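# Move wooden block from bench onto cart's floor

## Task

Pick the wooden block up from the bench and lay it flat on the floor of the cart, at the end with the handle, next to the profiles. The drop flap must stay open, and anything already in its goal state must still be so at the finish. At the end the robot has released the block, has withdrawn with both hands empty and away from the cart, is touching nothing, and is neither fallen nor tilted.

## Robot and tools

ROBOT. A Rainbow Robotics RB-Y1: a base on two driven wheels plus two rear casters, a folding torso (leg with ankle, knee, hip, then a chest that can turn), two seven-joint arms with parallel grippers, and a head with pan and tilt. The base is 0.58 m wide and extends 0.10 m ahead of the wheel axle and 0.57 m behind it; spinning in place sweeps a 0.58 m radius. Each wrist carries a camera in a box that juts sideways and can strike things. The base cannot move sideways.

FRAMES. Everything is in metres and radians. The base frame sits on the floor midway between the drive wheels: x forward, y to the left, z up. The printed left_hand and right_hand points are the spot between each hand's finger pads, in the base frame; fingers extend along the hand's -z axis and close along its x axis. These printed points can be off, more when reaching far or carrying weight. chest is a spine point in the base frame. base_odometry uses the base frame as it was at scene start and only counts wheel rotation, so slip or bumps distort it; heading is positive to the left, within about ±3.142.

MOVE. One call carries one action plus optional "cameras" (list of head_camera, left_wrist_camera, right_wrist_camera, or all; [] for none) and "blocking" (default true: return once everything is at rest; false: return within about 0.5 s while motion continues). Allowed actions: base and/or joints, optionally with min_time_s or contact_limits; or target, optionally with min_time_s; or contact_limits by itself. An empty call just reports state and pictures.
- base: one object {"x_m_s", "turn_rad_s", "for_s"}. These are velocities held for a duration, i.e. a relative displacement, not a destination. x_m_s is forward speed (negative backs up), magnitude 0.005 to 0.4 or 0; turn_rad_s is leftward turn rate, magnitude 0.02 to 1.509 or 0; for_s is 0.1 to 5 s. Omitted velocities are 0. Acceleration is 0.4 m/s² (turning 0.5 rad/s²), so the robot coasts up to 1 s (turns 3.1 s) after for_s. Distance is roughly speed times for_s. If |x_m_s| + 0.27|turn_rad_s| exceeds 0.4, both shrink proportionally.
- joints: a dict of absolute targets keyed by joint name, radians except grippers in metres of opening (0 to 0.1). Torso: torso_squat_rad 0..1.2 (lowers level chest), torso_shift_rad -0.3..0.6 (hips forward), torso_pitch_rad -0.2..1.4 (lean forward), torso_yaw_rad -1.5..1.5 (left positive; raise both arms outward 0.2 rad or more first). Combined torso limits also apply: squat+shift<=1.52; squat-shift+pitch<=1.57; shift+0.5pitch-0.4squat<=0.7; shift+0.3pitch-0.5squat<=0.39. Arms: shoulder_pitch ±2.356 (negative swings forward/up), left_shoulder_roll 0..3.141 and right_shoulder_roll -3.141..0 (outward), shoulder_yaw ±2.094, elbow -2.617..0.01 (negative bends), forearm_roll ±3.141, wrist_pitch -1.57..1.919, hand_roll ±2.705. Head: head_pan_rad ±0.523 (left positive), head_tilt_rad -0.35..1.57 (down positive).
- target: an absolute pose for a single hand: {"side": "left"|"right", "x", "y", "z" (m, base frame, -3 to 3), "quat_wxyz": [w,x,y,z] in the same form the hand lines print}. It is converted once into joint angles, so the hand travels on an arc that can bow over 0.1 m on large moves; split long moves into steps. It is checked only against the robot's own body, never the scene or a held item. A target waits for completion and is refused if an earlier move is still running.
- min_time_s: 0.1 to 8, the minimum duration for arm, head and torso motions in this action.
- contact_limits: {"left_gripper_m"/"right_gripper_m": mA from 200 to 672.5}, gripper squeeze current; persists until changed; starts at 672.5.
To grip, command an opening at least 0.005 m narrower than the object; each pad then pushes about 44-55 N. Each arm is rated for 3 kg.

OTHER TOOLS. wait(seconds 0 to 10, cameras): lets time pass, returns state; wait(0) shows a non-blocking move's progress. stop(cameras): brakes all running motions. zoom_image(camera, region [x0,y0,x1,y1] pixels, at most 504x504) enlarges part of the newest image; head images are 896x504, wrist images 644x364. read_manual returns licence text only. finished_scene(scene = current scene number) ends the scene irreversibly.

RESULTS. The "move" line says done or the worst status. Hand status: reached (within 10 mm, 2 deg), short (with the error), or refused (with reason). Joint words: done, off_target (stopped away from target, may still push), stopped, time_out, contact_stop (torso only), limit_stop_at_<name> (built-in guard, e.g. own_body_*), not_followed (collision check withheld the arm; 'joint command not followed' with a cause), torque_fault, limit_stop_at_motor_heat. A time_out or contact_stop halts that joint's whole group (torso, left arm, right arm). After any refused call or unrequested stop, the remaining move, wait and finished_scene calls in that reply are skipped. Other lines: wheel_motors_off, lidar_m (12 sectors of 30 deg, first straight ahead, counter-clockwise; seen only at 0.23 m height), motor_effort per wheel (peak in brackets; rest under about 30), joint and external torques, wrist force/torque (uncalibrated, offsets up to 16 N), motor temperatures, on_its_own (things the robot did unasked).

AVOID. Arms pressing or slamming into each other, including fingers and camera boxes (shoulder roll about 0.5 rad outward keeps hands apart). Contact torque at a joint's load limit (elbows 33.8 N m, wrist joints 23.5, shoulders 65.8) causes a 10 s whole-robot freeze. Motors at 80 °C brake the arm for 30-60 s; don't hold loads stretched out or push toward unreachable poses. Driving does not stop at obstacles; stalled wheels cut the motors for 2 s. Heavy or far-forward loads, or a sudden stop after driving forward, can tip the robot; the body can snag under tables. Don't drop the block, release it while moving, or shove furniture.

Each tool is called after "Call:" in YAML: its name, and indented under it one key for each argument.

## Session

Call:
move:

Scene clock: 0.00 s.
Joint torques (N m): no reading
External joint torques (N m): no reading
Motor temperatures (°C): left_arm=[31 28 32 36 35 33 38] | right_arm=[34 31 32 30 36 36 34]
Wrist force (N): no reading
Wrist torque (N m): no reading
Wrist force, peak (N): no reading
base_odometry: x=+0.000 y=+0.000 heading=+0.000
lidar_m: 0.65 0.68 1.56 4.82 1.63 1.14 1.08 1.13 1.47 3.50 0.97 0.70
base_status: not commanded
joint_positions: torso_squat_rad=+0.350 torso_shift_rad=+0.000 torso_pitch_rad=+0.000 torso_yaw_rad=+0.000 left_shoulder_pitch_rad=+0.049 left_shoulder_roll_rad=+0.015 left_shoulder_yaw_rad=+0.041 left_elbow_rad=-0.149 left_forearm_roll_rad=+0.010 left_wrist_pitch_rad=-0.019 left_hand_roll_rad=+0.045 left_gripper_m=+0.099 right_shoulder_pitch_rad=-0.033 right_shoulder_roll_rad=-0.038 right_shoulder_yaw_rad=+0.024 right_elbow_rad=-0.125 right_forearm_roll_rad=-0.047 right_wrist_pitch_rad=+0.032 right_hand_roll_rad=-0.022 right_gripper_m=+0.099 head_pan_rad=+0.000 head_tilt_rad=+0.400
joint_status: not commanded
wheel_motors_off: 0
motor_effort: left_wheel=+0 right_wheel=+0
chest: x=-0.2280 y=+0.0001 z=+1.2475 quat_wxyz=(+1.000, +0.000, +0.000, +0.000) (m; base frame)
left_hand: x=-0.1861 y=+0.2354 z=+0.5638 quat_wxyz=(+0.997, +0.009, -0.062, +0.055) (m; base frame)
right_hand: x=-0.1506 y=-0.2464 z=+0.5666 quat_wxyz=(+0.998, -0.015, -0.063, -0.016) (m; base frame)
pictures: head_camera, left_wrist_camera, right_wrist_camera

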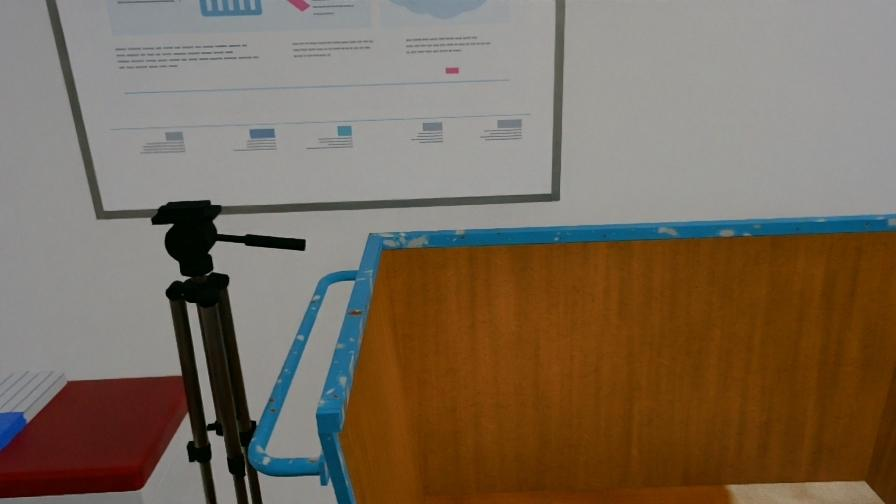

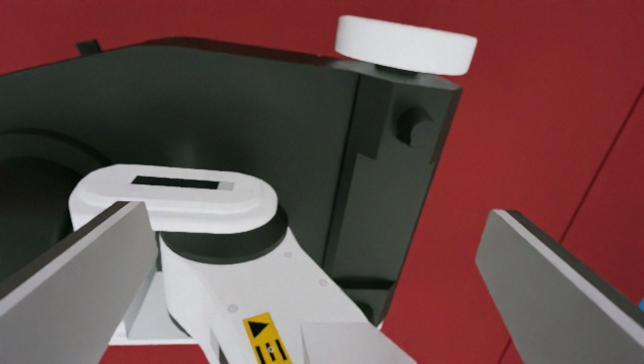

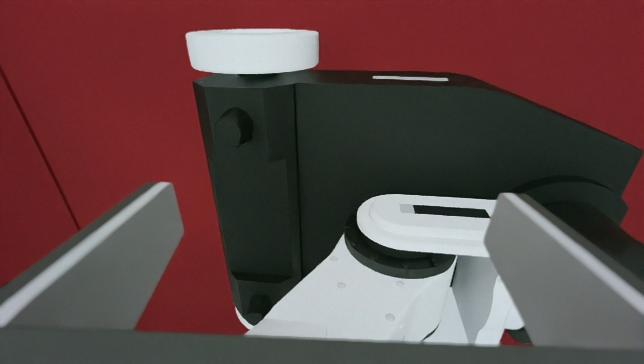

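Call:
move:
  joints: {"head_tilt_rad": 0.75, "head_pan_rad": -0.1}
  cameras: ["head_camera"]

Call:
move:
  joints: {"head_tilt_rad": 0.6, "head_pan_rad": -0.52}
  cameras: ["head_camera"]

Call:
move:
  joints: {"head_tilt_rad": 0.6, "head_pan_rad": 0.52}
  cameras: ["head_camera"]

Scene clock: 2.50 s.
Joint torques (N m): left_arm=[-1.09 -0.37 0.92 0.14 -0.09 -0.51 -0.09] | right_arm=[-2.17 -0.84 -0.32 -0.02 -0.04 -0.22 -0.04]
External joint torques (N m): left_arm=[-0.46 -1.04 0.88 0.13 -0.1 -0.16 -0.09] | right_arm=[0.09 0.65 -0.27 0.28 -0.08 0.08 -0.05]
Motor temperatures (°C): left_arm=[31 28 32 36 35 33 38] | right_arm=[34 31 32 30 36 36 34]
Wrist force (N): left_arm=[-0.7 1.1 -7.7] | right_arm=[-2.1 1.2 -5.5]
Wrist torque (N m): left_arm=[-0.28 0.05 0.10] | right_arm=[-0.11 -0.10 -0.12]
Wrist force, peak (N): left_arm=[-0.2 1.9 -8.4] | right_arm=[-2.1 1.2 -5.5]
move: done
base_odometry: x=+0.000 y=+0.000 heading=+0.000
lidar_m: 0.65 0.68 1.54 4.82 1.61 1.13 1.08 1.11 1.49 3.51 0.98 0.69
base_status: not commanded
joint_positions: torso_squat_rad=+0.350 torso_shift_rad=+0.000 torso_pitch_rad=+0.000 torso_yaw_rad=+0.000 left_shoulder_pitch_rad=+0.049 left_shoulder_roll_rad=+0.015 left_shoulder_yaw_rad=+0.041 left_elbow_rad=-0.149 left_forearm_roll_rad=+0.010 left_wrist_pitch_rad=-0.019 left_hand_roll_rad=+0.045 left_gripper_m=+0.099 right_shoulder_pitch_rad=-0.033 right_shoulder_roll_rad=-0.038 right_shoulder_yaw_rad=+0.024 right_elbow_rad=-0.125 right_forearm_roll_rad=-0.047 right_wrist_pitch_rad=+0.032 right_hand_roll_rad=-0.022 right_gripper_m=+0.099 head_pan_rad=-0.100 head_tilt_rad=+0.750
joint_status: all done
wheel_motors_off: 0
motor_effort: left_wheel=+0(1) right_wheel=+1(2)
chest: x=-0.2280 y=+0.0001 z=+1.2475 quat_wxyz=(+1.000, +0.000, +0.000, +0.000) (m; base frame)
left_hand: x=-0.1861 y=+0.2354 z=+0.5638 quat_wxyz=(+0.997, +0.009, -0.062, +0.055) (m; base frame)
right_hand: x=-0.1506 y=-0.2464 z=+0.5666 quat_wxyz=(+0.998, -0.015, -0.063, -0.016) (m; base frame)
pictures: head_camera
camera_calibration:
head_camera: T_world_to_cam=[[-0.102628, -0.994227, -0.0313101, 0.0233775], [-0.63294, 0.0895521, -0.769004, 1.0344], [0.767369, -0.0591042, -0.638476, 1.02748], [0, 0, 0, 1]] pos_world=[-0.13135, -0.0086612, 1.45221]

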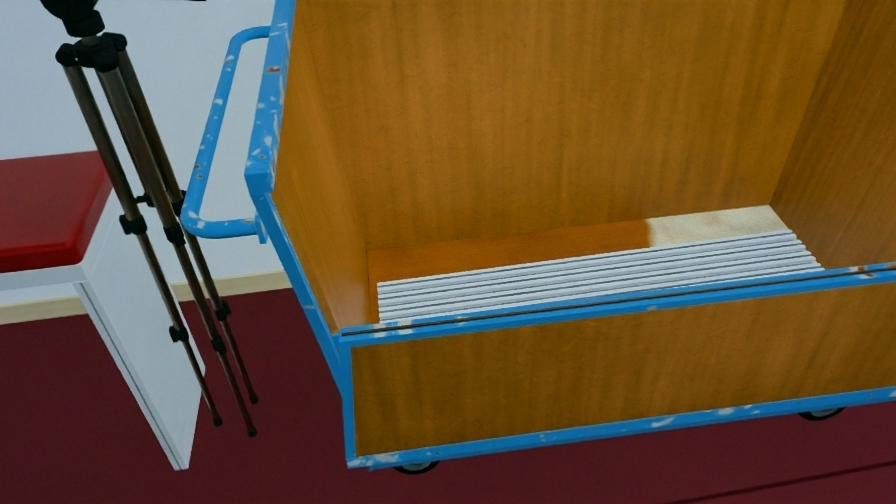

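Scene clock: 3.43 s.
Joint torques (N m): left_arm=[-0.98 -0.09 1.07 -0.03 -0.07 -0.68 0.03] | right_arm=[-2.04 -0.97 -0.4 0.15 -0.08 -0.22 -0.02]
External joint torques (N m): left_arm=[-0.35 -0.75 1.03 -0.04 -0.07 -0.32 0.03] | right_arm=[0.22 0.52 -0.36 0.46 -0.12 0.07 -0.02]
Motor temperatures (°C): left_arm=[31 28 32 36 35 33 38] | right_arm=[34 31 32 30 36 36 34]
Wrist force (N): left_arm=[0.6 1.4 -7.4] | right_arm=[-1.9 1.2 -4.9]
Wrist torque (N m): left_arm=[-0.33 0.19 0.10] | right_arm=[-0.11 -0.11 -0.08]
Wrist force, peak (N): left_arm=[-0.2 1.4 -8.4] | right_arm=[-1.6 1.5 -5.6]
move: done
base_odometry: x=+0.000 y=+0.000 heading=+0.000
lidar_m: 0.65 0.67 1.54 4.83 1.63 1.14 1.07 1.12 1.48 3.50 0.98 0.69
base_status: not commanded
joint_positions: torso_squat_rad=+0.350 torso_shift_rad=+0.000 torso_pitch_rad=+0.000 torso_yaw_rad=+0.000 left_shoulder_pitch_rad=+0.049 left_shoulder_roll_rad=+0.015 left_shoulder_yaw_rad=+0.041 left_elbow_rad=-0.149 left_forearm_roll_rad=+0.010 left_wrist_pitch_rad=-0.019 left_hand_roll_rad=+0.045 left_gripper_m=+0.099 right_shoulder_pitch_rad=-0.033 right_shoulder_roll_rad=-0.038 right_shoulder_yaw_rad=+0.024 right_elbow_rad=-0.125 right_forearm_roll_rad=-0.047 right_wrist_pitch_rad=+0.032 right_hand_roll_rad=-0.022 right_gripper_m=+0.099 head_pan_rad=-0.520 head_tilt_rad=+0.600
joint_status: all done
wheel_motors_off: 0
motor_effort: left_wheel=+1(1) right_wheel=-1(2)
chest: x=-0.2280 y=+0.0001 z=+1.2475 quat_wxyz=(+1.000, +0.000, +0.000, +0.000) (m; base frame)
left_hand: x=-0.1861 y=+0.2354 z=+0.5638 quat_wxyz=(+0.997, +0.009, -0.062, +0.055) (m; base frame)
right_hand: x=-0.1506 y=-0.2464 z=+0.5666 quat_wxyz=(+0.998, -0.015, -0.063, -0.016) (m; base frame)
pictures: head_camera
camera_calibration:
head_camera: T_world_to_cam=[[-0.495067, -0.868285, -0.0314512, -0.0573267], [-0.435413, 0.279258, -0.855821, 1.20073], [0.75188, -0.409995, -0.516314, 0.847427], [0, 0, 0, 1]] pos_world=[-0.142731, -0.0376481, 1.46335]

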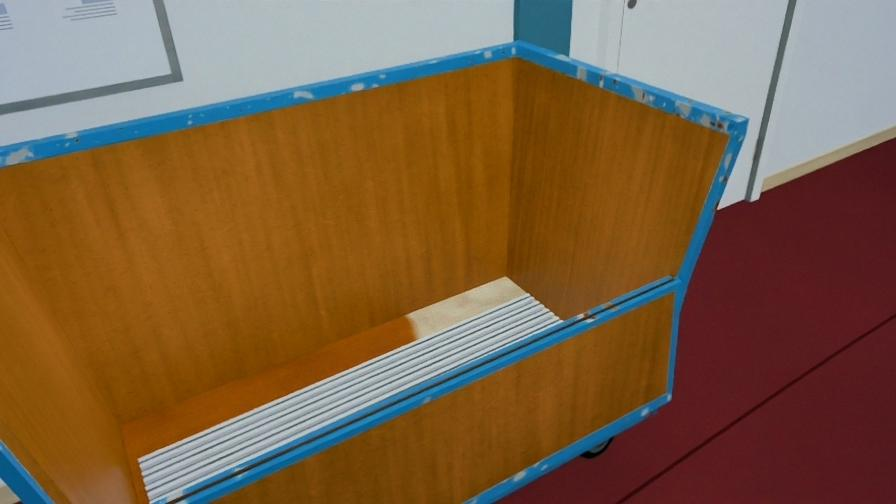

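Scene clock: 4.80 s.
Joint torques (N m): left_arm=[-0.6 -0.08 0.75 0.03 -0.07 -0.63 0] | right_arm=[-2.29 -0.86 -0.6 -0.07 -0.07 -0.25 0.01]
External joint torques (N m): left_arm=[0.03 -0.74 0.71 0.02 -0.07 -0.28 0.01] | right_arm=[-0.04 0.63 -0.55 0.24 -0.11 0.04 0]
Motor temperatures (°C): left_arm=[31 28 32 36 35 33 38] | right_arm=[34 31 32 30 36 36 34]
Wrist force (N): left_arm=[0.2 0.8 -7.1] | right_arm=[-2.1 0.9 -5.2]
Wrist torque (N m): left_arm=[-0.26 0.18 0.11] | right_arm=[-0.06 -0.11 -0.08]
Wrist force, peak (N): left_arm=[0.3 1.8 -8.5] | right_arm=[-2.0 1.0 -5.6]
move: done
base_odometry: x=+0.000 y=+0.000 heading=+0.000
lidar_m: 0.65 0.69 1.55 4.84 1.63 1.14 1.08 1.13 1.48 3.51 0.98 0.69
base_status: not commanded
joint_positions: torso_squat_rad=+0.350 torso_shift_rad=+0.000 torso_pitch_rad=+0.000 torso_yaw_rad=+0.000 left_shoulder_pitch_rad=+0.049 left_shoulder_roll_rad=+0.015 left_shoulder_yaw_rad=+0.041 left_elbow_rad=-0.149 left_forearm_roll_rad=+0.010 left_wrist_pitch_rad=-0.019 left_hand_roll_rad=+0.045 left_gripper_m=+0.099 right_shoulder_pitch_rad=-0.033 right_shoulder_roll_rad=-0.038 right_shoulder_yaw_rad=+0.024 right_elbow_rad=-0.125 right_forearm_roll_rad=-0.047 right_wrist_pitch_rad=+0.032 right_hand_roll_rad=-0.022 right_gripper_m=+0.099 head_pan_rad=+0.520 head_tilt_rad=+0.600
joint_status: all done
wheel_motors_off: 0
motor_effort: left_wheel=+0(1) right_wheel=-1(2)
chest: x=-0.2280 y=+0.0001 z=+1.2475 quat_wxyz=(+1.000, +0.000, +0.000, +0.000) (m; base frame)
left_hand: x=-0.1861 y=+0.2354 z=+0.5638 quat_wxyz=(+0.997, +0.009, -0.062, +0.055) (m; base frame)
right_hand: x=-0.1506 y=-0.2464 z=+0.5666 quat_wxyz=(+0.998, -0.015, -0.063, -0.016) (m; base frame)
pictures: head_camera
camera_calibration:
head_camera: T_world_to_cam=[[0.498214, -0.866483, -0.0314471, 0.147286], [-0.46132, -0.234194, -0.855767, 1.19539], [0.734143, 0.440863, -0.516405, 0.843793], [0, 0, 0, 1]] pos_world=[-0.141388, 0.0355768, 1.46335]

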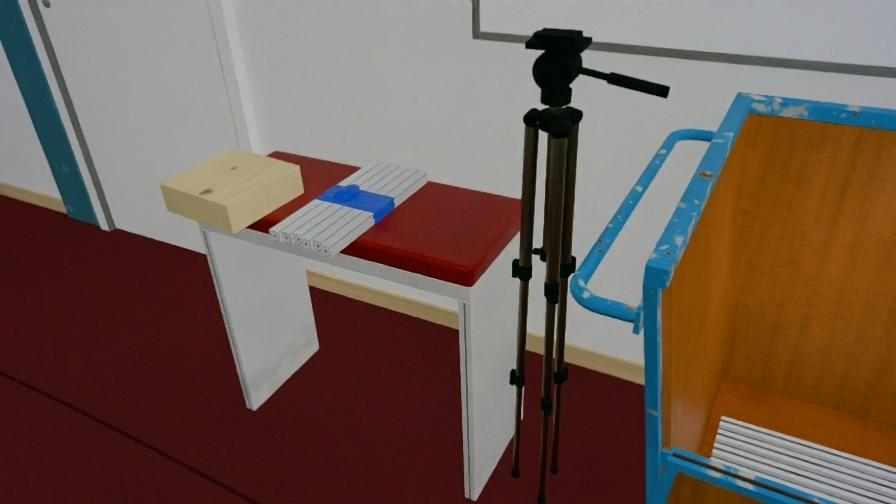

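Call:
move:
  joints: {"torso_squat_rad": 0.1, "torso_pitch_rad": 0.6, "head_tilt_rad": 0.4, "head_pan_rad": -0.1}
  cameras: ["head_camera"]

Call:
move:
  joints: {"head_tilt_rad": 0.2, "head_pan_rad": 0.52}
  cameras: ["head_camera"]

Scene clock: 29.70 s.
Joint torques (N m): left_arm=[13.28 -0.11 0.95 6.55 -0.04 0.52 -0.02] | right_arm=[13.47 -0.72 -0.93 6.31 -0.36 0.88 0.02]
External joint torques (N m): left_arm=[-1.76 -0.91 0.78 0.44 -0.04 -0.29 -0.05] | right_arm=[0.1 0.36 -0.67 0.82 -0.26 0.06 0.04]
Motor temperatures (°C): left_arm=[31 28 32 36 35 33 38] | right_arm=[34 31 32 30 36 36 34]
Wrist force (N): left_arm=[3.3 1.2 -6.9] | right_arm=[1.7 0.6 -4.3]
Wrist torque (N m): left_arm=[-0.34 0.28 0.07] | right_arm=[-0.01 0.14 -0.08]
Wrist force, peak (N): left_arm=[2.6 0.9 -8.1] | right_arm=[-1.8 1.2 -5.5]
move: done
base_odometry: x=+0.000 y=+0.000 heading=+0.000
lidar_m: 0.65 0.67 1.55 4.84 1.63 1.13 1.08 1.13 1.48 3.52 0.98 0.69
base_status: not commanded
joint_positions: torso_squat_rad=+0.100 torso_shift_rad=+0.000 torso_pitch_rad=+0.600 torso_yaw_rad=+0.000 left_shoulder_pitch_rad=+0.049 left_shoulder_roll_rad=+0.015 left_shoulder_yaw_rad=+0.041 left_elbow_rad=-0.149 left_forearm_roll_rad=+0.010 left_wrist_pitch_rad=-0.019 left_hand_roll_rad=+0.045 left_gripper_m=+0.099 right_shoulder_pitch_rad=-0.033 right_shoulder_roll_rad=-0.038 right_shoulder_yaw_rad=+0.024 right_elbow_rad=-0.125 right_forearm_roll_rad=-0.047 right_wrist_pitch_rad=+0.032 right_hand_roll_rad=-0.022 right_gripper_m=+0.099 head_pan_rad=-0.100 head_tilt_rad=+0.400
joint_status: all done
wheel_motors_off: 0
motor_effort: left_wheel=-1(1) right_wheel=-1(2)
chest: x=-0.0532 y=+0.0001 z=+1.2324 quat_wxyz=(+0.955, +0.000, +0.296, +0.000) (m; base frame)
left_hand: x=-0.4048 y=+0.2354 z=+0.6445 quat_wxyz=(+0.970, +0.024, +0.236, +0.050) (m; base frame)
right_hand: x=-0.3738 y=-0.2464 z=+0.6267 quat_wxyz=(+0.972, -0.020, +0.235, -0.011) (m; base frame)
pictures: head_camera
camera_calibration:
head_camera: T_world_to_cam=[[-0.0929016, -0.995318, 0.0266845, -0.0305849], [-0.805633, 0.059394, -0.589431, 0.930802], [0.585086, -0.0762569, -0.807378, 1.01785], [0, 0, 0, 1]] pos_world=[0.151516, -0.00810804, 1.37125]

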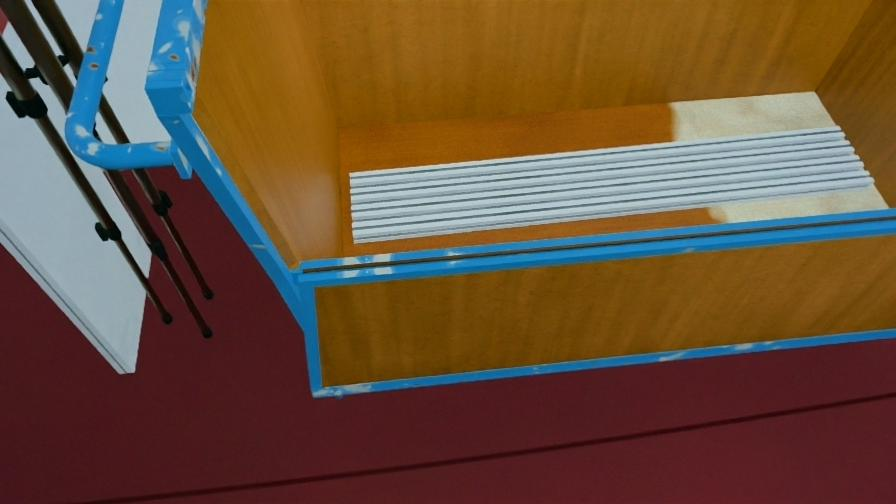

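Scene clock: 30.77 s.
Joint torques (N m): left_arm=[13.12 -0.41 0.89 6.41 -0.08 0.61 0.08] | right_arm=[13.95 -0.86 -0.58 6.32 -0.23 0.93 -0.19]
External joint torques (N m): left_arm=[-1.92 -1.21 0.71 0.3 -0.08 -0.21 0.06] | right_arm=[0.58 0.21 -0.33 0.84 -0.12 0.11 -0.17]
Motor temperatures (°C): left_arm=[31 28 32 36 35 33 38] | right_arm=[34 31 32 30 36 36 34]
Wrist force (N): left_arm=[3.1 0.7 -7.4] | right_arm=[1.9 0.6 -4.1]
Wrist torque (N m): left_arm=[-0.24 0.29 0.05] | right_arm=[-0.02 0.17 -0.07]
Wrist force, peak (N): left_arm=[4.2 0.5 -7.6] | right_arm=[2.3 0.9 -4.7]
move: done
base_odometry: x=+0.000 y=+0.000 heading=+0.000
lidar_m: 0.64 0.68 1.56 4.83 1.63 1.14 1.07 1.12 1.47 3.51 0.98 0.69
base_status: not commanded
joint_positions: torso_squat_rad=+0.100 torso_shift_rad=+0.000 torso_pitch_rad=+0.600 torso_yaw_rad=+0.000 left_shoulder_pitch_rad=+0.049 left_shoulder_roll_rad=+0.015 left_shoulder_yaw_rad=+0.041 left_elbow_rad=-0.149 left_forearm_roll_rad=+0.010 left_wrist_pitch_rad=-0.019 left_hand_roll_rad=+0.045 left_gripper_m=+0.099 right_shoulder_pitch_rad=-0.033 right_shoulder_roll_rad=-0.038 right_shoulder_yaw_rad=+0.024 right_elbow_rad=-0.125 right_forearm_roll_rad=-0.047 right_wrist_pitch_rad=+0.032 right_hand_roll_rad=-0.022 right_gripper_m=+0.099 head_pan_rad=+0.520 head_tilt_rad=+0.200
joint_status: all done
wheel_motors_off: 0
motor_effort: left_wheel=+0(1) right_wheel=+0(2)
chest: x=-0.0532 y=+0.0001 z=+1.2324 quat_wxyz=(+0.955, +0.000, +0.296, +0.000) (m; base frame)
left_hand: x=-0.4048 y=+0.2354 z=+0.6445 quat_wxyz=(+0.970, +0.024, +0.236, +0.050) (m; base frame)
right_hand: x=-0.3738 y=-0.2464 z=+0.6267 quat_wxyz=(+0.972, -0.020, +0.235, -0.011) (m; base frame)
pictures: head_camera
camera_calibration:
head_camera: T_world_to_cam=[[0.40388, -0.860494, -0.310532, 0.397815], [-0.671539, -0.0483644, -0.739389, 1.12804], [0.621221, 0.507159, -0.597389, 0.724052], [0, 0, 0, 1]] pos_world=[0.147058, 0.0296646, 1.39014]

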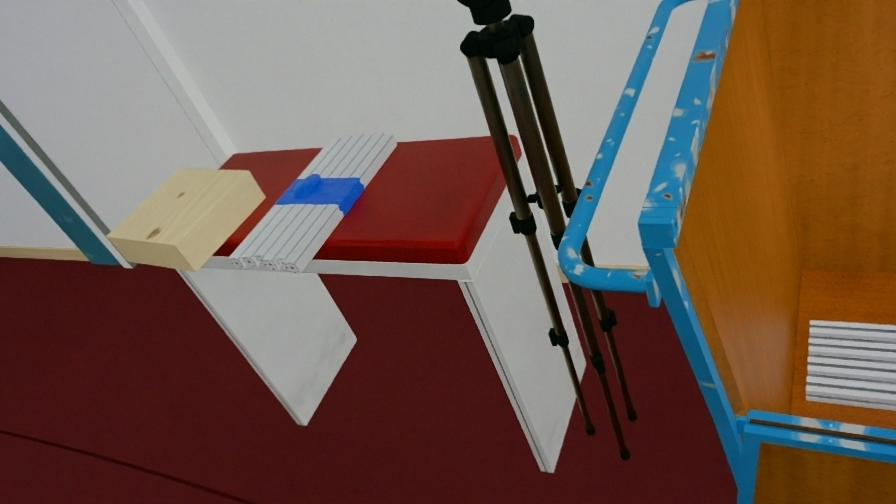

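Call:
move:
  base: {"x_m_s": -0.2, "for_s": 0.6}
  joints: {"torso_squat_rad": 0.35, "torso_pitch_rad": 0.0, "head_pan_rad": 0, "head_tilt_rad": 0.6}
  cameras: []

Call:
move:
  base: {"turn_rad_s": 0.6, "for_s": 2.618}
  cameras: []

Call:
move:
  base: {"x_m_s": 0.35, "for_s": 3.7}
  cameras: []

Call:
move:
  base: {"turn_rad_s": -0.6, "for_s": 2.618}
  cameras: ["head_camera"]

Scene clock: 39.27 s.
Joint torques (N m): left_arm=[-1.22 -0.13 0.55 -0.07 -0.09 -0.57 0] | right_arm=[-1.98 -0.7 -0.75 -0.05 -0.08 -0.16 -0.03]
External joint torques (N m): left_arm=[-0.58 -0.79 0.51 -0.08 -0.09 -0.22 0] | right_arm=[0.28 0.79 -0.7 0.27 -0.12 0.14 -0.03]
Motor temperatures (°C): left_arm=[31 28 32 36 35 33 38] | right_arm=[34 31 32 30 36 36 34]
Wrist force (N): left_arm=[0.2 0.9 -7.5] | right_arm=[-1.2 0.9 -5.0]
Wrist torque (N m): left_arm=[-0.24 0.19 0.12] | right_arm=[-0.09 0.01 -0.09]
Wrist force, peak (N): left_arm=[4.7 0.5 -7.6] | right_arm=[-1.7 1.3 -5.3]
move: done
base_odometry: x=-0.120 y=+0.000 heading=+0.000
lidar_m: 0.78 1.12 1.62 4.72 1.45 1.01 0.95 1.00 1.31 3.13 1.16 0.82
base_status: done (sent for 0.6 of 0.6 s)
joint_positions: torso_squat_rad=+0.350 torso_shift_rad=+0.000 torso_pitch_rad=+0.000 torso_yaw_rad=+0.000 left_shoulder_pitch_rad=+0.049 left_shoulder_roll_rad=+0.015 left_shoulder_yaw_rad=+0.041 left_elbow_rad=-0.149 left_forearm_roll_rad=+0.010 left_wrist_pitch_rad=-0.019 left_hand_roll_rad=+0.045 left_gripper_m=+0.099 right_shoulder_pitch_rad=-0.033 right_shoulder_roll_rad=-0.038 right_shoulder_yaw_rad=+0.024 right_elbow_rad=-0.125 right_forearm_roll_rad=-0.047 right_wrist_pitch_rad=+0.032 right_hand_roll_rad=-0.022 right_gripper_m=+0.099 head_pan_rad=+0.000 head_tilt_rad=+0.600
joint_status: all done
wheel_motors_off: 0
motor_effort: left_wheel=+1(34) right_wheel=-1(26)
chest: x=-0.2280 y=+0.0001 z=+1.2475 quat_wxyz=(+1.000, +0.000, +0.000, +0.000) (m; base frame)
left_hand: x=-0.1861 y=+0.2354 z=+0.5638 quat_wxyz=(+0.997, +0.009, -0.062, +0.055) (m; base frame)
right_hand: x=-0.1505 y=-0.2464 z=+0.5666 quat_wxyz=(+0.998, -0.015, -0.063, -0.016) (m; base frame)
pictures: none
No camera images: "cameras" was empty.

Scene clock: 43.43 s.
Joint torques (N m): left_arm=[-0.46 -0.71 0.64 0.1 -0.22 -0.49 0.02] | right_arm=[-1.82 -1.12 -0.69 0 -0.13 -0.13 -0.09]
External joint torques (N m): left_arm=[0.17 -1.38 0.6 0.08 -0.22 -0.14 0.03] | right_arm=[0.44 0.37 -0.64 0.31 -0.17 0.17 -0.09]
Motor temperatures (°C): left_arm=[31 28 32 36 35 33 38] | right_arm=[34 31 32 30 36 36 34]
Wrist force (N): left_arm=[0.1 1.1 -7.4] | right_arm=[-1.6 1.1 -4.9]
Wrist torque (N m): left_arm=[-0.32 0.14 0.07] | right_arm=[-0.10 -0.02 -0.09]
Wrist force, peak (N): left_arm=[-0.6 1.3 -8.6] | right_arm=[-1.7 0.6 -5.7]
move: done
base_odometry: x=-0.120 y=+0.000 heading=+1.579
lidar_m: 4.36 1.42 1.00 0.94 0.98 1.31 3.30 1.17 0.83 0.80 1.13 1.62
base_status: done (sent for 2.63 of 2.63 s)
joint_positions: torso_squat_rad=+0.350 torso_shift_rad=+0.000 torso_pitch_rad=+0.000 torso_yaw_rad=+0.000 left_shoulder_pitch_rad=+0.049 left_shoulder_roll_rad=+0.015 left_shoulder_yaw_rad=+0.041 left_elbow_rad=-0.149 left_forearm_roll_rad=+0.010 left_wrist_pitch_rad=-0.019 left_hand_roll_rad=+0.045 left_gripper_m=+0.099 right_shoulder_pitch_rad=-0.033 right_shoulder_roll_rad=-0.038 right_shoulder_yaw_rad=+0.024 right_elbow_rad=-0.125 right_forearm_roll_rad=-0.047 right_wrist_pitch_rad=+0.032 right_hand_roll_rad=-0.022 right_gripper_m=+0.099 head_pan_rad=+0.000 head_tilt_rad=+0.600
joint_status: not commanded
wheel_motors_off: 0
motor_effort: left_wheel=+6(44) right_wheel=+19(54)
chest: x=-0.2280 y=+0.0001 z=+1.2475 quat_wxyz=(+1.000, +0.000, +0.000, +0.000) (m; base frame)
left_hand: x=-0.1861 y=+0.2354 z=+0.5639 quat_wxyz=(+0.997, +0.009, -0.062, +0.055) (m; base frame)
right_hand: x=-0.1505 y=-0.2464 z=+0.5666 quat_wxyz=(+0.998, -0.015, -0.063, -0.016) (m; base frame)
pictures: none
No camera images: "cameras" was empty.

Scene clock: 48.40 s.
Joint torques (N m): left_arm=[-0.38 -0.07 0.76 0.11 -0.18 -0.65 -0.05] | right_arm=[-1.76 -0.63 -0.71 0.21 -0.15 -0.09 -0.09]
External joint torques (N m): left_arm=[0.25 -0.74 0.72 0.1 -0.19 -0.3 -0.04] | right_arm=[0.49 0.86 -0.66 0.52 -0.19 0.2 -0.1]
Motor temperatures (°C): left_arm=[31 28 32 36 35 33 38] | right_arm=[34 31 32 30 36 36 34]
Wrist force (N): left_arm=[-0.5 1.2 -8.1] | right_arm=[-1.5 0.9 -4.8]
Wrist torque (N m): left_arm=[-0.29 0.10 0.08] | right_arm=[-0.07 -0.04 -0.08]
Wrist force, peak (N): left_arm=[0.5 2.0 -8.2] | right_arm=[-2.2 1.5 -5.4]
move: done
base_odometry: x=-0.132 y=+1.295 heading=+1.581
lidar_m: 4.32 1.48 1.05 1.00 1.02 1.38 3.45 1.39 1.20 0.96 1.57 2.10
base_status: done (sent for 3.7 of 3.7 s)
joint_positions: torso_squat_rad=+0.350 torso_shift_rad=+0.000 torso_pitch_rad=+0.000 torso_yaw_rad=+0.000 left_shoulder_pitch_rad=+0.049 left_shoulder_roll_rad=+0.015 left_shoulder_yaw_rad=+0.041 left_elbow_rad=-0.149 left_forearm_roll_rad=+0.010 left_wrist_pitch_rad=-0.019 left_hand_roll_rad=+0.045 left_gripper_m=+0.099 right_shoulder_pitch_rad=-0.033 right_shoulder_roll_rad=-0.038 right_shoulder_yaw_rad=+0.024 right_elbow_rad=-0.125 right_forearm_roll_rad=-0.047 right_wrist_pitch_rad=+0.032 right_hand_roll_rad=-0.022 right_gripper_m=+0.099 head_pan_rad=+0.000 head_tilt_rad=+0.600
joint_status: not commanded
wheel_motors_off: 0
motor_effort: left_wheel=+19(47) right_wheel=-18(48)
chest: x=-0.2280 y=+0.0001 z=+1.2475 quat_wxyz=(+1.000, +0.000, +0.000, +0.000) (m; base frame)
left_hand: x=-0.1861 y=+0.2354 z=+0.5639 quat_wxyz=(+0.997, +0.009, -0.062, +0.055) (m; base frame)
right_hand: x=-0.1505 y=-0.2464 z=+0.5666 quat_wxyz=(+0.998, -0.015, -0.063, -0.016) (m; base frame)
pictures: none
No camera images: "cameras" was empty.

Scene clock: 52.57 s.
Joint torques (N m): left_arm=[-0.66 -0.15 1.06 0.15 -0.04 -0.55 -0.12] | right_arm=[-2.17 -0.91 -1.07 0.24 -0.12 -0.12 -0.04]
External joint torques (N m): left_arm=[-0.03 -0.81 1.02 0.14 -0.05 -0.2 -0.11] | right_arm=[0.09 0.59 -1.02 0.55 -0.16 0.18 -0.04]
Motor temperatures (°C): left_arm=[31 28 32 36 35 33 38] | right_arm=[34 31 32 30 36 36 34]
Wrist force (N): left_arm=[-0.5 1.7 -7.9] | right_arm=[-1.8 0.9 -4.9]
Wrist torque (N m): left_arm=[-0.37 0.04 0.08] | right_arm=[-0.08 -0.04 -0.07]
Wrist force, peak (N): left_arm=[0.1 2.0 -8.4] | right_arm=[-2.1 1.2 -5.5]
move: done
base_odometry: x=-0.133 y=+1.295 heading=+0.002
lidar_m: 0.93 1.56 2.07 4.32 1.51 1.05 1.00 1.03 1.37 3.29 1.37 1.18
base_status: done (sent for 2.63 of 2.63 s)
joint_positions: torso_squat_rad=+0.350 torso_shift_rad=+0.000 torso_pitch_rad=+0.000 torso_yaw_rad=+0.000 left_shoulder_pitch_rad=+0.049 left_shoulder_roll_rad=+0.015 left_shoulder_yaw_rad=+0.041 left_elbow_rad=-0.149 left_forearm_roll_rad=+0.010 left_wrist_pitch_rad=-0.019 left_hand_roll_rad=+0.045 left_gripper_m=+0.099 right_shoulder_pitch_rad=-0.033 right_shoulder_roll_rad=-0.038 right_shoulder_yaw_rad=+0.024 right_elbow_rad=-0.125 right_forearm_roll_rad=-0.047 right_wrist_pitch_rad=+0.032 right_hand_roll_rad=-0.022 right_gripper_m=+0.099 head_pan_rad=+0.000 head_tilt_rad=+0.600
joint_status: not commanded
wheel_motors_off: 0
motor_effort: left_wheel=+23(46) right_wheel=+2(51)
chest: x=-0.2280 y=+0.0001 z=+1.2475 quat_wxyz=(+1.000, +0.000, +0.000, +0.000) (m; base frame)
left_hand: x=-0.1861 y=+0.2354 z=+0.5639 quat_wxyz=(+0.997, +0.009, -0.062, +0.055) (m; base frame)
right_hand: x=-0.1505 y=-0.2464 z=+0.5666 quat_wxyz=(+0.998, -0.015, -0.063, -0.016) (m; base frame)
pictures: head_camera
camera_calibration:
head_camera: T_world_to_cam=[[0.00184319, -0.999504, -0.0314327, 0.0449903], [-0.516689, 0.02596, -0.85578, 1.18398], [0.856171, 0.0178183, -0.516385, 0.868942], [0, 0, 0, 1]] pos_world=[-0.132298, -0.00125112, 1.46335]

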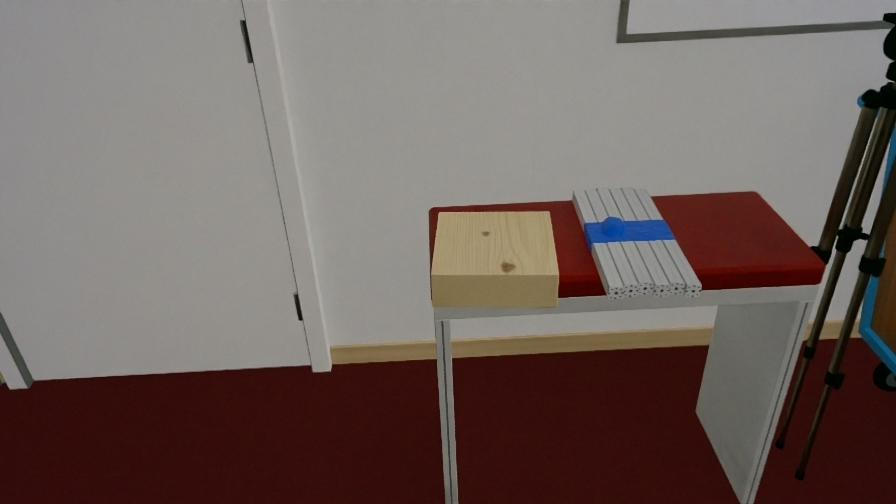

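Call:
move:
  joints: {"torso_squat_rad": 0.3, "torso_shift_rad": 0.15, "torso_pitch_rad": 1.0, "head_tilt_rad": 0.1}
  cameras: []

Call:
move:
  target: {"side": "left", "x": 0.37, "y": 0.26, "z": 0.86, "quat_wxyz": [0.99875, -0.05, 0, 0]}
  cameras: []

Call:
move:
  target: {"side": "right", "x": 0.37, "y": -0.26, "z": 0.86, "quat_wxyz": [0.99875, 0.05, 0, 0]}

Scene clock: 79.87 s.
Joint torques (N m): left_arm=[19.97 -0.03 1.31 9.69 -0.06 1.35 0] | right_arm=[22.29 -0.1 -0.59 9.5 -0.38 1.64 -0.09]
External joint torques (N m): left_arm=[-2.87 -0.77 1.08 0.59 -0.05 -0.11 -0.04] | right_arm=[0.81 0.48 -0.24 1.11 -0.2 0.21 -0.05]
Motor temperatures (°C): left_arm=[31 28 32 36 35 33 38] | right_arm=[34 30 32 30 36 36 34]
Wrist force (N): left_arm=[5.5 0.2 -5.9] | right_arm=[3.7 0.9 -2.6]
Wrist torque (N m): left_arm=[-0.16 0.44 0.07] | right_arm=[-0.02 0.24 -0.06]
Wrist force, peak (N): left_arm=[4.2 0.3 -7.6] | right_arm=[-2.0 1.2 -5.4]
move: done
base_odometry: x=-0.133 y=+1.295 heading=+0.002
lidar_m: 0.94 1.58 2.05 4.32 1.51 1.05 0.99 1.04 1.37 3.29 1.38 1.18
base_status: not commanded
joint_positions: torso_squat_rad=+0.300 torso_shift_rad=+0.150 torso_pitch_rad=+1.000 torso_yaw_rad=+0.000 left_shoulder_pitch_rad=+0.049 left_shoulder_roll_rad=+0.015 left_shoulder_yaw_rad=+0.041 left_elbow_rad=-0.149 left_forearm_roll_rad=+0.010 left_wrist_pitch_rad=-0.019 left_hand_roll_rad=+0.045 left_gripper_m=+0.099 right_shoulder_pitch_rad=-0.033 right_shoulder_roll_rad=-0.038 right_shoulder_yaw_rad=+0.024 right_elbow_rad=-0.125 right_forearm_roll_rad=-0.047 right_wrist_pitch_rad=+0.032 right_hand_roll_rad=-0.022 right_gripper_m=+0.099 head_pan_rad=+0.000 head_tilt_rad=+0.100
joint_status: all done
wheel_motors_off: 0
motor_effort: left_wheel=+19(25) right_wheel=-1(6)
chest: x=+0.1323 y=+0.0001 z=+1.1089 quat_wxyz=(+0.878, +0.000, +0.479, +0.000) (m; base frame)
left_hand: x=-0.4204 y=+0.2354 z=+0.7044 quat_wxyz=(+0.904, +0.034, +0.424, +0.044) (m; base frame)
right_hand: x=-0.3988 y=-0.2464 z=+0.6758 quat_wxyz=(+0.906, -0.021, +0.423, -0.007) (m; base frame)
pictures: none
No camera images: "cameras" was empty.

Scene clock: 83.00 s.
Joint torques (N m): left_arm=[-4.77 -11.57 7.55 -0.78 -0.18 -0.41 -0.08] | right_arm=[22.06 0.17 -0.94 9.6 -0.28 1.61 -0.07]
External joint torques (N m): left_arm=[0.23 -0.5 1.75 0.71 -0.31 -0.17 -0.08] | right_arm=[0.58 0.75 -0.6 1.21 -0.1 0.18 -0.04]
Motor temperatures (°C): left_arm=[31 28 32 36 35 33 38] | right_arm=[35 30 32 30 36 36 34]
Wrist force (N): left_arm=[0.8 1.8 -7.5] | right_arm=[3.4 1.5 -2.8]
Wrist torque (N m): left_arm=[-0.30 0.17 0.09] | right_arm=[-0.13 0.20 -0.04]
Wrist force, peak (N): left_arm=[0.6 0.9 -9.3] | right_arm=[3.9 1.4 -3.3]
move: done
base_odometry: x=-0.133 y=+1.295 heading=+0.002
lidar_m: 0.95 1.57 2.07 4.33 1.51 1.06 1.00 1.04 1.36 3.29 1.37 1.18
base_status: not commanded
joint_positions: torso_squat_rad=+0.300 torso_shift_rad=+0.150 torso_pitch_rad=+1.000 torso_yaw_rad=+0.000 left_shoulder_pitch_rad=+1.624 left_shoulder_roll_rad=+1.719 left_shoulder_yaw_rad=+2.094 left_elbow_rad=-2.617 left_forearm_roll_rad=+1.369 left_wrist_pitch_rad=+0.902 left_hand_roll_rad=+1.180 left_gripper_m=+0.099 right_shoulder_pitch_rad=-0.033 right_shoulder_roll_rad=-0.038 right_shoulder_yaw_rad=+0.024 right_elbow_rad=-0.125 right_forearm_roll_rad=-0.047 right_wrist_pitch_rad=+0.032 right_hand_roll_rad=-0.022 right_gripper_m=+0.099 head_pan_rad=+0.000 head_tilt_rad=+0.100
joint_status: all done
wheel_motors_off: 0
motor_effort: left_wheel=+16(21) right_wheel=-2(2)
chest: x=+0.1323 y=+0.0001 z=+1.1089 quat_wxyz=(+0.878, +0.000, +0.479, +0.000) (m; base frame)
left_hand: x=+0.3704 y=+0.2601 z=+0.8598 quat_wxyz=(+0.998, -0.055, +0.013, -0.001) (m; base frame)
left_hand_status: reached (checked arc, as near as the solve gets, planned for 2.8 s): 0 mm and 1.6 deg off.
right_hand: x=-0.3988 y=-0.2464 z=+0.6758 quat_wxyz=(+0.906, -0.021, +0.423, -0.007) (m; base frame)
pictures: none
No camera images: "cameras" was empty.

Scene clock: 86.13 s.
Joint torques (N m): left_arm=[-4.66 -11.21 7.58 -0.44 -0.29 -0.43 -0.1] | right_arm=[-4.66 14.24 -6.9 -0.75 0.27 -0.19 0.25]
External joint torques (N m): left_arm=[0.34 -0.13 1.78 1.05 -0.42 -0.2 -0.1] | right_arm=[0.26 2.81 -1.17 0.48 0.2 -0.01 0.25]
Motor temperatures (°C): left_arm=[31 28 32 36 35 33 38] | right_arm=[35 31 32 30 36 36 34]
Wrist force (N): left_arm=[0.6 2.1 -7.5] | right_arm=[-1.0 0.1 -4.7]
Wrist torque (N m): left_arm=[-0.39 0.17 0.06] | right_arm=[-0.07 -0.04 -0.06]
Wrist force, peak (N): left_arm=[0.8 2.1 -8.4] | right_arm=[-4.0 5.2 -2.2]
move: done
base_odometry: x=-0.133 y=+1.295 heading=+0.002
lidar_m: 0.94 1.56 2.05 4.32 1.51 1.05 0.99 1.04 1.37 3.27 1.36 1.17
base_status: not commanded
joint_positions: torso_squat_rad=+0.300 torso_shift_rad=+0.150 torso_pitch_rad=+1.000 torso_yaw_rad=+0.000 left_shoulder_pitch_rad=+1.624 left_shoulder_roll_rad=+1.719 left_shoulder_yaw_rad=+2.094 left_elbow_rad=-2.617 left_forearm_roll_rad=+1.369 left_wrist_pitch_rad=+0.902 left_hand_roll_rad=+1.180 left_gripper_m=+0.099 right_shoulder_pitch_rad=+1.624 right_shoulder_roll_rad=-1.719 right_shoulder_yaw_rad=-2.093 right_elbow_rad=-2.617 right_forearm_roll_rad=-1.369 right_wrist_pitch_rad=+0.902 right_hand_roll_rad=-1.180 right_gripper_m=+0.099 head_pan_rad=+0.000 head_tilt_rad=+0.100
joint_status: all done
wheel_motors_off: 0
motor_effort: left_wheel=+16(17) right_wheel=-2(4)
chest: x=+0.1323 y=+0.0001 z=+1.1089 quat_wxyz=(+0.878, +0.000, +0.479, +0.000) (m; base frame)
left_hand: x=+0.3704 y=+0.2602 z=+0.8598 quat_wxyz=(+0.998, -0.055, +0.013, -0.001) (m; base frame)
right_hand: x=+0.3704 y=-0.2600 z=+0.8598 quat_wxyz=(+0.998, +0.055, +0.013, +0.001) (m; base frame)
right_hand_status: reached (checked arc, as near as the solve gets, planned for 2.8 s): 0 mm and 1.6 deg off.
pictures: head_camera, left_wrist_camera, right_wrist_camera
camera_calibration:
head_camera: T_world_to_cam=[[-0.013451, -0.999504, -0.0284699, 0.037436], [-0.863684, 0.0259611, -0.503364, 0.924834], [0.503854, 0.0178183, -0.863605, 0.822688], [0, 0, 0, 1]] pos_world=[0.384753, -0.00125112, 1.17707]
left_wrist_camera: T_world_to_cam=[[0.99903, 0.0231738, -0.0374512, -0.344411], [0.0400438, -0.831953, 0.5534, -0.245091], [-0.0183332, -0.554362, -0.832073, 0.938951], [0, 0, 0, 1]] pos_world=[0.371105, 0.324596, 0.904011]
right_wrist_camera: T_world_to_cam=[[-0.999579, -0.0287571, -0.00386445, 0.364831], [-0.0253335, 0.800021, 0.599437, -0.270906], [-0.0141465, 0.599283, -0.800413, 0.921426], [0, 0, 0, 1]] pos_world=[0.37085, -0.324972, 0.901322]

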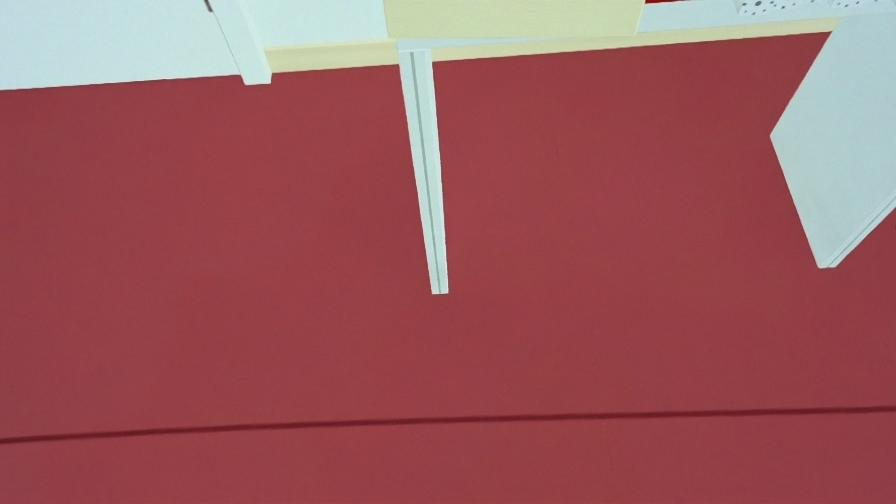

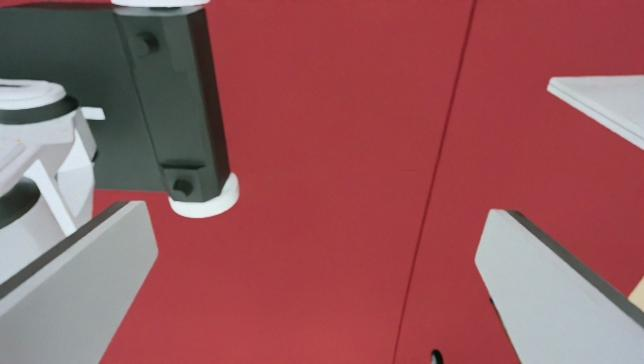

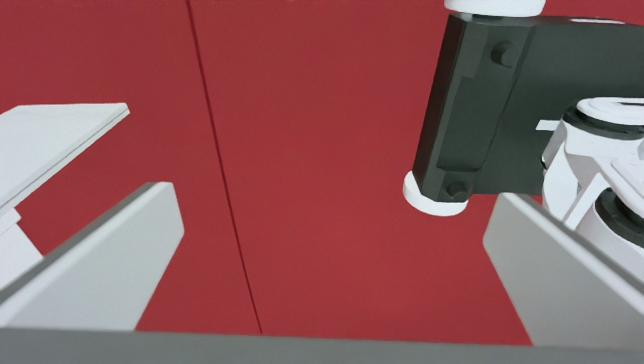

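Call:
move:
  joints: {"torso_squat_rad": 0.0, "torso_shift_rad": 0.1, "torso_pitch_rad": 0.8, "head_tilt_rad": 0.3}
  cameras: []

Call:
move:
  joints: {"left_shoulder_pitch_rad": -0.8, "left_shoulder_roll_rad": 0.25, "left_shoulder_yaw_rad": 0, "left_elbow_rad": -1.57, "left_forearm_roll_rad": 0, "left_wrist_pitch_rad": 1.57, "left_hand_roll_rad": 0, "right_shoulder_pitch_rad": -0.8, "right_shoulder_roll_rad": -0.25, "right_shoulder_yaw_rad": 0, "right_elbow_rad": -1.57, "right_forearm_roll_rad": 0, "right_wrist_pitch_rad": 1.57, "right_hand_roll_rad": 0}
  min_time_s: 3.5

Scene clock: 96.70 s.
Joint torques (N m): left_arm=[-5.14 -10.02 7.89 0.8 -0.21 -0.59 -0.1] | right_arm=[-5.36 12.77 -7.53 0.37 0.5 -0.44 0.24]
External joint torques (N m): left_arm=[0.35 -0.01 1.27 0.64 -0.06 -0.21 -0.09] | right_arm=[-0.01 2.47 -1.03 0.08 0.14 -0.11 0.23]
Motor temperatures (°C): left_arm=[31 28 32 36 35 33 38] | right_arm=[34 31 32 30 36 36 34]
Wrist force (N): left_arm=[-0.4 2.4 -7.4] | right_arm=[-2.2 0.4 -4.7]
Wrist torque (N m): left_arm=[-0.41 0.14 0.05] | right_arm=[-0.06 -0.11 -0.10]
Wrist force, peak (N): left_arm=[1.2 2.0 -8.8] | right_arm=[-2.3 -0.1 -5.2]
move: done
base_odometry: x=-0.133 y=+1.295 heading=+0.002
lidar_m: 0.94 1.55 2.05 4.33 1.52 1.05 1.00 1.04 1.37 3.28 1.38 1.19
base_status: not commanded
joint_positions: torso_squat_rad=+0.000 torso_shift_rad=+0.100 torso_pitch_rad=+0.800 torso_yaw_rad=+0.000 left_shoulder_pitch_rad=+1.624 left_shoulder_roll_rad=+1.719 left_shoulder_yaw_rad=+2.094 left_elbow_rad=-2.617 left_forearm_roll_rad=+1.369 left_wrist_pitch_rad=+0.902 left_hand_roll_rad=+1.180 left_gripper_m=+0.099 right_shoulder_pitch_rad=+1.624 right_shoulder_roll_rad=-1.719 right_shoulder_yaw_rad=-2.093 right_elbow_rad=-2.617 right_forearm_roll_rad=-1.368 right_wrist_pitch_rad=+0.902 right_hand_roll_rad=-1.180 right_gripper_m=+0.099 head_pan_rad=+0.000 head_tilt_rad=+0.300
joint_status: all done
wheel_motors_off: 0
motor_effort: left_wheel=+15(17) right_wheel=-2(8)
chest: x=+0.0638 y=+0.0001 z=+1.1926 quat_wxyz=(+0.921, +0.000, +0.389, +0.000) (m; base frame)
left_hand: x=+0.3466 y=+0.2602 z=+0.9958 quat_wxyz=(+0.995, -0.055, -0.087, -0.006) (m; base frame)
right_hand: x=+0.3467 y=-0.2600 z=+0.9958 quat_wxyz=(+0.995, +0.055, -0.087, +0.006) (m; base frame)
pictures: none
No camera images: "cameras" was empty.

Scene clock: 100.50 s.
Joint torques (N m): left_arm=[-7.62 2.56 2.54 -7.71 -0.39 -0.09 -0.06] | right_arm=[-9.06 -3.77 -1.61 -8.17 0.48 0.11 -0.07]
External joint torques (N m): left_arm=[1.83 -0.61 1.06 0.96 -0.13 -0.05 -0.07] | right_arm=[-0.25 -0.33 -0.21 -0.1 -0.02 0.11 -0.07]
Motor temperatures (°C): left_arm=[31 28 32 36 35 33 38] | right_arm=[34 31 32 30 36 36 34]
Wrist force (N): left_arm=[1.2 0.8 -7.2] | right_arm=[-0.6 1.6 -5.1]
Wrist torque (N m): left_arm=[-0.31 0.22 0.09] | right_arm=[-0.10 0.01 -0.10]
Wrist force, peak (N): left_arm=[0.3 -0.1 -8.7] | right_arm=[-3.2 2.0 -5.6]
move: done
base_odometry: x=-0.133 y=+1.295 heading=+0.002
lidar_m: 0.94 1.57 2.05 4.31 1.51 1.07 0.99 1.04 1.37 3.28 1.37 1.19
base_status: not commanded
joint_positions: torso_squat_rad=+0.000 torso_shift_rad=+0.100 torso_pitch_rad=+0.800 torso_yaw_rad=+0.000 left_shoulder_pitch_rad=-0.800 left_shoulder_roll_rad=+0.250 left_shoulder_yaw_rad=+0.000 left_elbow_rad=-1.570 left_forearm_roll_rad=+0.000 left_wrist_pitch_rad=+1.570 left_hand_roll_rad=+0.000 left_gripper_m=+0.099 right_shoulder_pitch_rad=-0.800 right_shoulder_roll_rad=-0.250 right_shoulder_yaw_rad=+0.000 right_elbow_rad=-1.570 right_forearm_roll_rad=+0.000 right_wrist_pitch_rad=+1.570 right_hand_roll_rad=+0.000 right_gripper_m=+0.099 head_pan_rad=+0.000 head_tilt_rad=+0.300
joint_status: all done
wheel_motors_off: 0
motor_effort: left_wheel=+14(15) right_wheel=-4(5)
chest: x=+0.0639 y=+0.0001 z=+1.1926 quat_wxyz=(+0.921, +0.000, +0.389, +0.000) (m; base frame)
left_hand: x=+0.4026 y=+0.2270 z=+0.7076 quat_wxyz=(+0.990, +0.072, +0.006, -0.124) (m; base frame)
right_hand: x=+0.4024 y=-0.2269 z=+0.7075 quat_wxyz=(+0.990, -0.072, +0.006, +0.124) (m; base frame)
pictures: head_camera, left_wrist_camera, right_wrist_camera
camera_calibration:
head_camera: T_world_to_cam=[[-0.0134536, -0.999504, -0.0284708, 0.0396808], [-0.863728, 0.0259622, -0.503289, 0.906434], [0.503778, 0.0178199, -0.863649, 0.969658], [0, 0, 0, 1]] pos_world=[0.294953, -0.00115112, 1.29477]
left_wrist_camera: T_world_to_cam=[[0.97525, -0.218379, -0.0346004, -0.319134], [-0.195273, -0.924105, 0.32848, 0.0850526], [-0.103708, -0.313593, -0.943877, 0.853379], [0, 0, 0, 1]] pos_world=[0.416346, 0.276519, 0.766505]
right_wrist_camera: T_world_to_cam=[[-0.960892, -0.276797, 0.00837419, 0.316723], [-0.252844, 0.889271, 0.381139, 0.0609547], [-0.112945, 0.364116, -0.92448, 0.854319], [0, 0, 0, 1]] pos_world=[0.41624, -0.277609, 0.763916]

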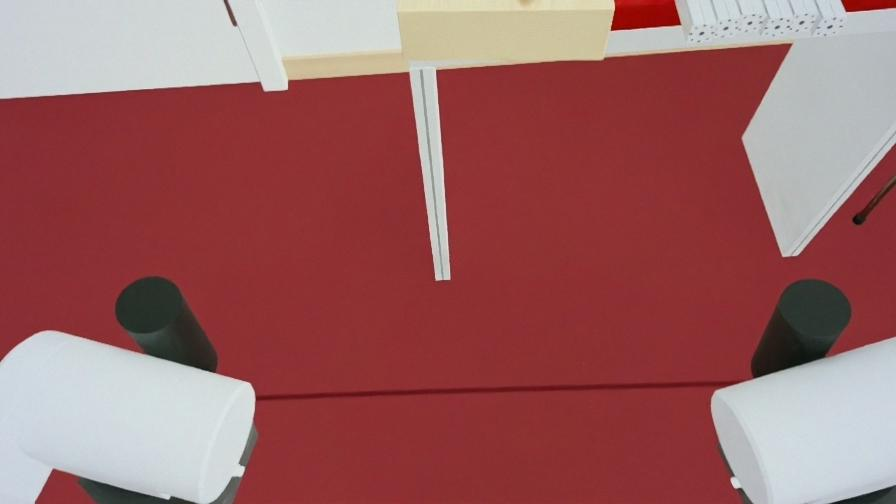

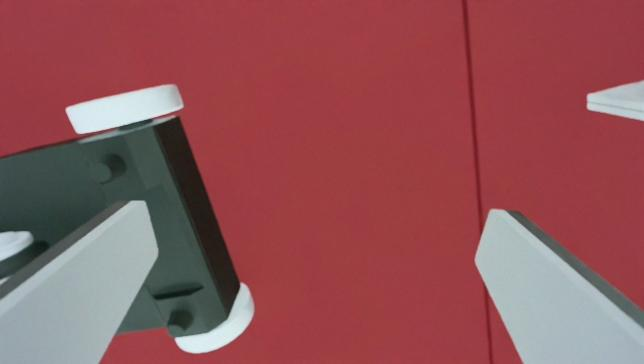

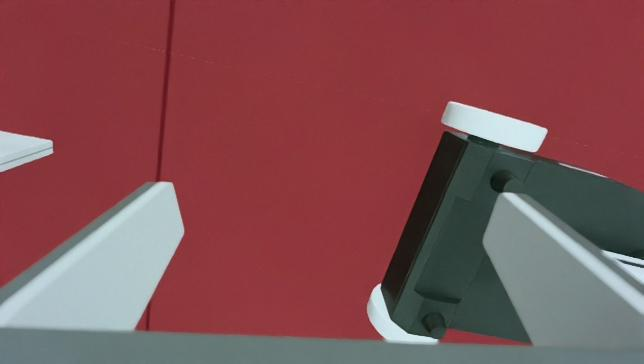

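Call:
move:
  target: {"side": "left", "x": 0.38, "y": 0.20, "z": 0.81, "quat_wxyz": [0.99875, -0.05, 0, 0]}
  cameras: []

Call:
move:
  target: {"side": "right", "x": 0.38, "y": -0.20, "z": 0.81, "quat_wxyz": [0.99875, 0.05, 0, 0]}
  cameras: ["head_camera"]

Call:
zoom_image:
  camera: "head_camera"
  region: [380, 0, 660, 150]

Scene clock: 104.40 s.
Joint torques (N m): left_arm=[-6.94 2.79 3.03 -8.62 0.01 -0.51 0.02] | right_arm=[-9.37 -2.96 -1.71 -8.62 0.56 0.1 -0.1]
External joint torques (N m): left_arm=[1.03 -0.68 1.37 0 -0.19 -0.36 0.03] | right_arm=[-0.55 0.49 -0.3 -0.55 0.05 0.09 -0.1]
Motor temperatures (°C): left_arm=[31 28 32 36 35 33 38] | right_arm=[34 31 32 31 36 36 34]
Wrist force (N): left_arm=[0.8 1.8 -7.6] | right_arm=[-0.9 1.9 -5.0]
Wrist torque (N m): left_arm=[-0.33 0.16 0.09] | right_arm=[-0.14 -0.01 -0.10]
Wrist force, peak (N): left_arm=[0.6 0.9 -8.6] | right_arm=[-0.6 1.9 -5.7]
move: done
base_odometry: x=-0.133 y=+1.295 heading=+0.002
lidar_m: 0.95 1.56 2.05 4.32 1.50 1.05 1.00 1.03 1.36 3.28 1.37 1.19
base_status: not commanded
joint_positions: torso_squat_rad=+0.000 torso_shift_rad=+0.100 torso_pitch_rad=+0.800 torso_yaw_rad=+0.000 left_shoulder_pitch_rad=-0.719 left_shoulder_roll_rad=+0.261 left_shoulder_yaw_rad=+0.120 left_elbow_rad=-2.039 left_forearm_roll_rad=+0.282 left_wrist_pitch_rad=+1.919 left_hand_roll_rad=+0.226 left_gripper_m=+0.099 right_shoulder_pitch_rad=-0.800 right_shoulder_roll_rad=-0.250 right_shoulder_yaw_rad=+0.000 right_elbow_rad=-1.570 right_forearm_roll_rad=+0.000 right_wrist_pitch_rad=+1.570 right_hand_roll_rad=+0.000 right_gripper_m=+0.099 head_pan_rad=+0.000 head_tilt_rad=+0.300
joint_status: all done
wheel_motors_off: 0
motor_effort: left_wheel=+16(16) right_wheel=-4(5)
chest: x=+0.0639 y=+0.0001 z=+1.1926 quat_wxyz=(+0.921, +0.000, +0.389, +0.000) (m; base frame)
left_hand: x=+0.3797 y=+0.1999 z=+0.8098 quat_wxyz=(+0.999, -0.050, -0.002, +0.000) (m; base frame)
left_hand_status: reached (checked arc, planned for 0.8 s): 0 mm and 0.2 deg off.
right_hand: x=+0.4023 y=-0.2270 z=+0.7075 quat_wxyz=(+0.990, -0.072, +0.006, +0.124) (m; base frame)
pictures: none
No camera images: "cameras" was empty.

Scene clock: 105.53 s.
Joint torques (N m): left_arm=[-7.11 2.57 2.71 -8.6 0.11 -0.43 -0.06] | right_arm=[-6.16 -4.01 -3.16 -9.18 0.16 -0.13 -0.03]
External joint torques (N m): left_arm=[0.85 -0.91 1.05 0.02 -0.09 -0.28 -0.06] | right_arm=[1.19 -0.25 -1.57 -1.11 0.11 -0.03 -0.04]
Motor temperatures (°C): left_arm=[31 28 32 36 35 33 38] | right_arm=[34 31 32 31 36 36 34]
Wrist force (N): left_arm=[1.5 2.1 -7.5] | right_arm=[-0.7 0.5 -4.8]
Wrist torque (N m): left_arm=[-0.35 0.29 0.10] | right_arm=[-0.08 0.00 -0.10]
Wrist force, peak (N): left_arm=[0.7 1.9 -8.5] | right_arm=[-1.0 1.1 -6.1]
move: done
base_odometry: x=-0.133 y=+1.295 heading=+0.002
lidar_m: 0.94 1.57 2.06 4.31 1.51 1.05 1.01 1.04 1.36 3.26 1.36 1.20
base_status: not commanded
joint_positions: torso_squat_rad=+0.000 torso_shift_rad=+0.100 torso_pitch_rad=+0.800 torso_yaw_rad=+0.000 left_shoulder_pitch_rad=-0.719 left_shoulder_roll_rad=+0.261 left_shoulder_yaw_rad=+0.120 left_elbow_rad=-2.039 left_forearm_roll_rad=+0.282 left_wrist_pitch_rad=+1.919 left_hand_roll_rad=+0.226 left_gripper_m=+0.099 right_shoulder_pitch_rad=-0.719 right_shoulder_roll_rad=-0.261 right_shoulder_yaw_rad=-0.121 right_elbow_rad=-2.039 right_forearm_roll_rad=-0.282 right_wrist_pitch_rad=+1.919 right_hand_roll_rad=-0.225 right_gripper_m=+0.099 head_pan_rad=+0.000 head_tilt_rad=+0.300
joint_status: all done
wheel_motors_off: 0
motor_effort: left_wheel=+15(16) right_wheel=-1(5)
chest: x=+0.0639 y=+0.0001 z=+1.1926 quat_wxyz=(+0.921, +0.000, +0.389, +0.000) (m; base frame)
left_hand: x=+0.3797 y=+0.1999 z=+0.8098 quat_wxyz=(+0.999, -0.050, -0.002, +0.000) (m; base frame)
right_hand: x=+0.3797 y=-0.1998 z=+0.8097 quat_wxyz=(+0.999, +0.050, -0.002, +0.000) (m; base frame)
right_hand_status: reached (checked arc, planned for 0.8 s): 0 mm and 0.2 deg off.
pictures: head_camera
camera_calibration:
head_camera: T_world_to_cam=[[-0.0135381, -0.999502, -0.0285189, 0.0396683], [-0.863684, 0.0260609, -0.50336, 0.906515], [0.503852, 0.0178167, -0.863606, 0.969582], [0, 0, 0, 1]] pos_world=[0.294953, -0.00125082, 1.29477]

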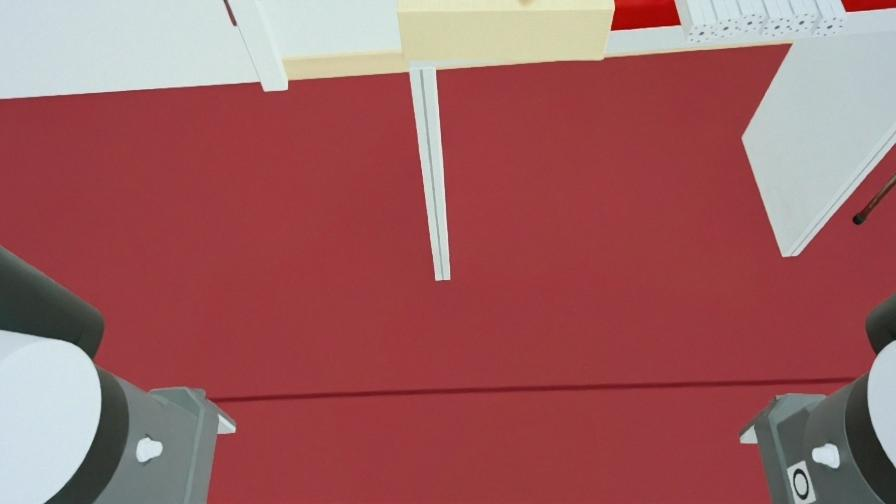

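Scaled by 1.800 from the camera's 896x504 image, which has a finer 1280x720 frame.

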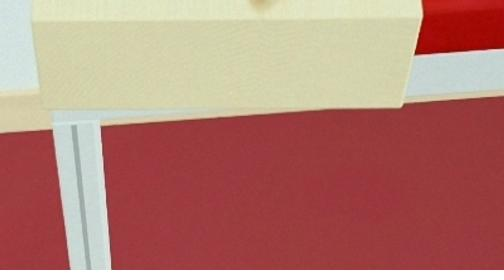

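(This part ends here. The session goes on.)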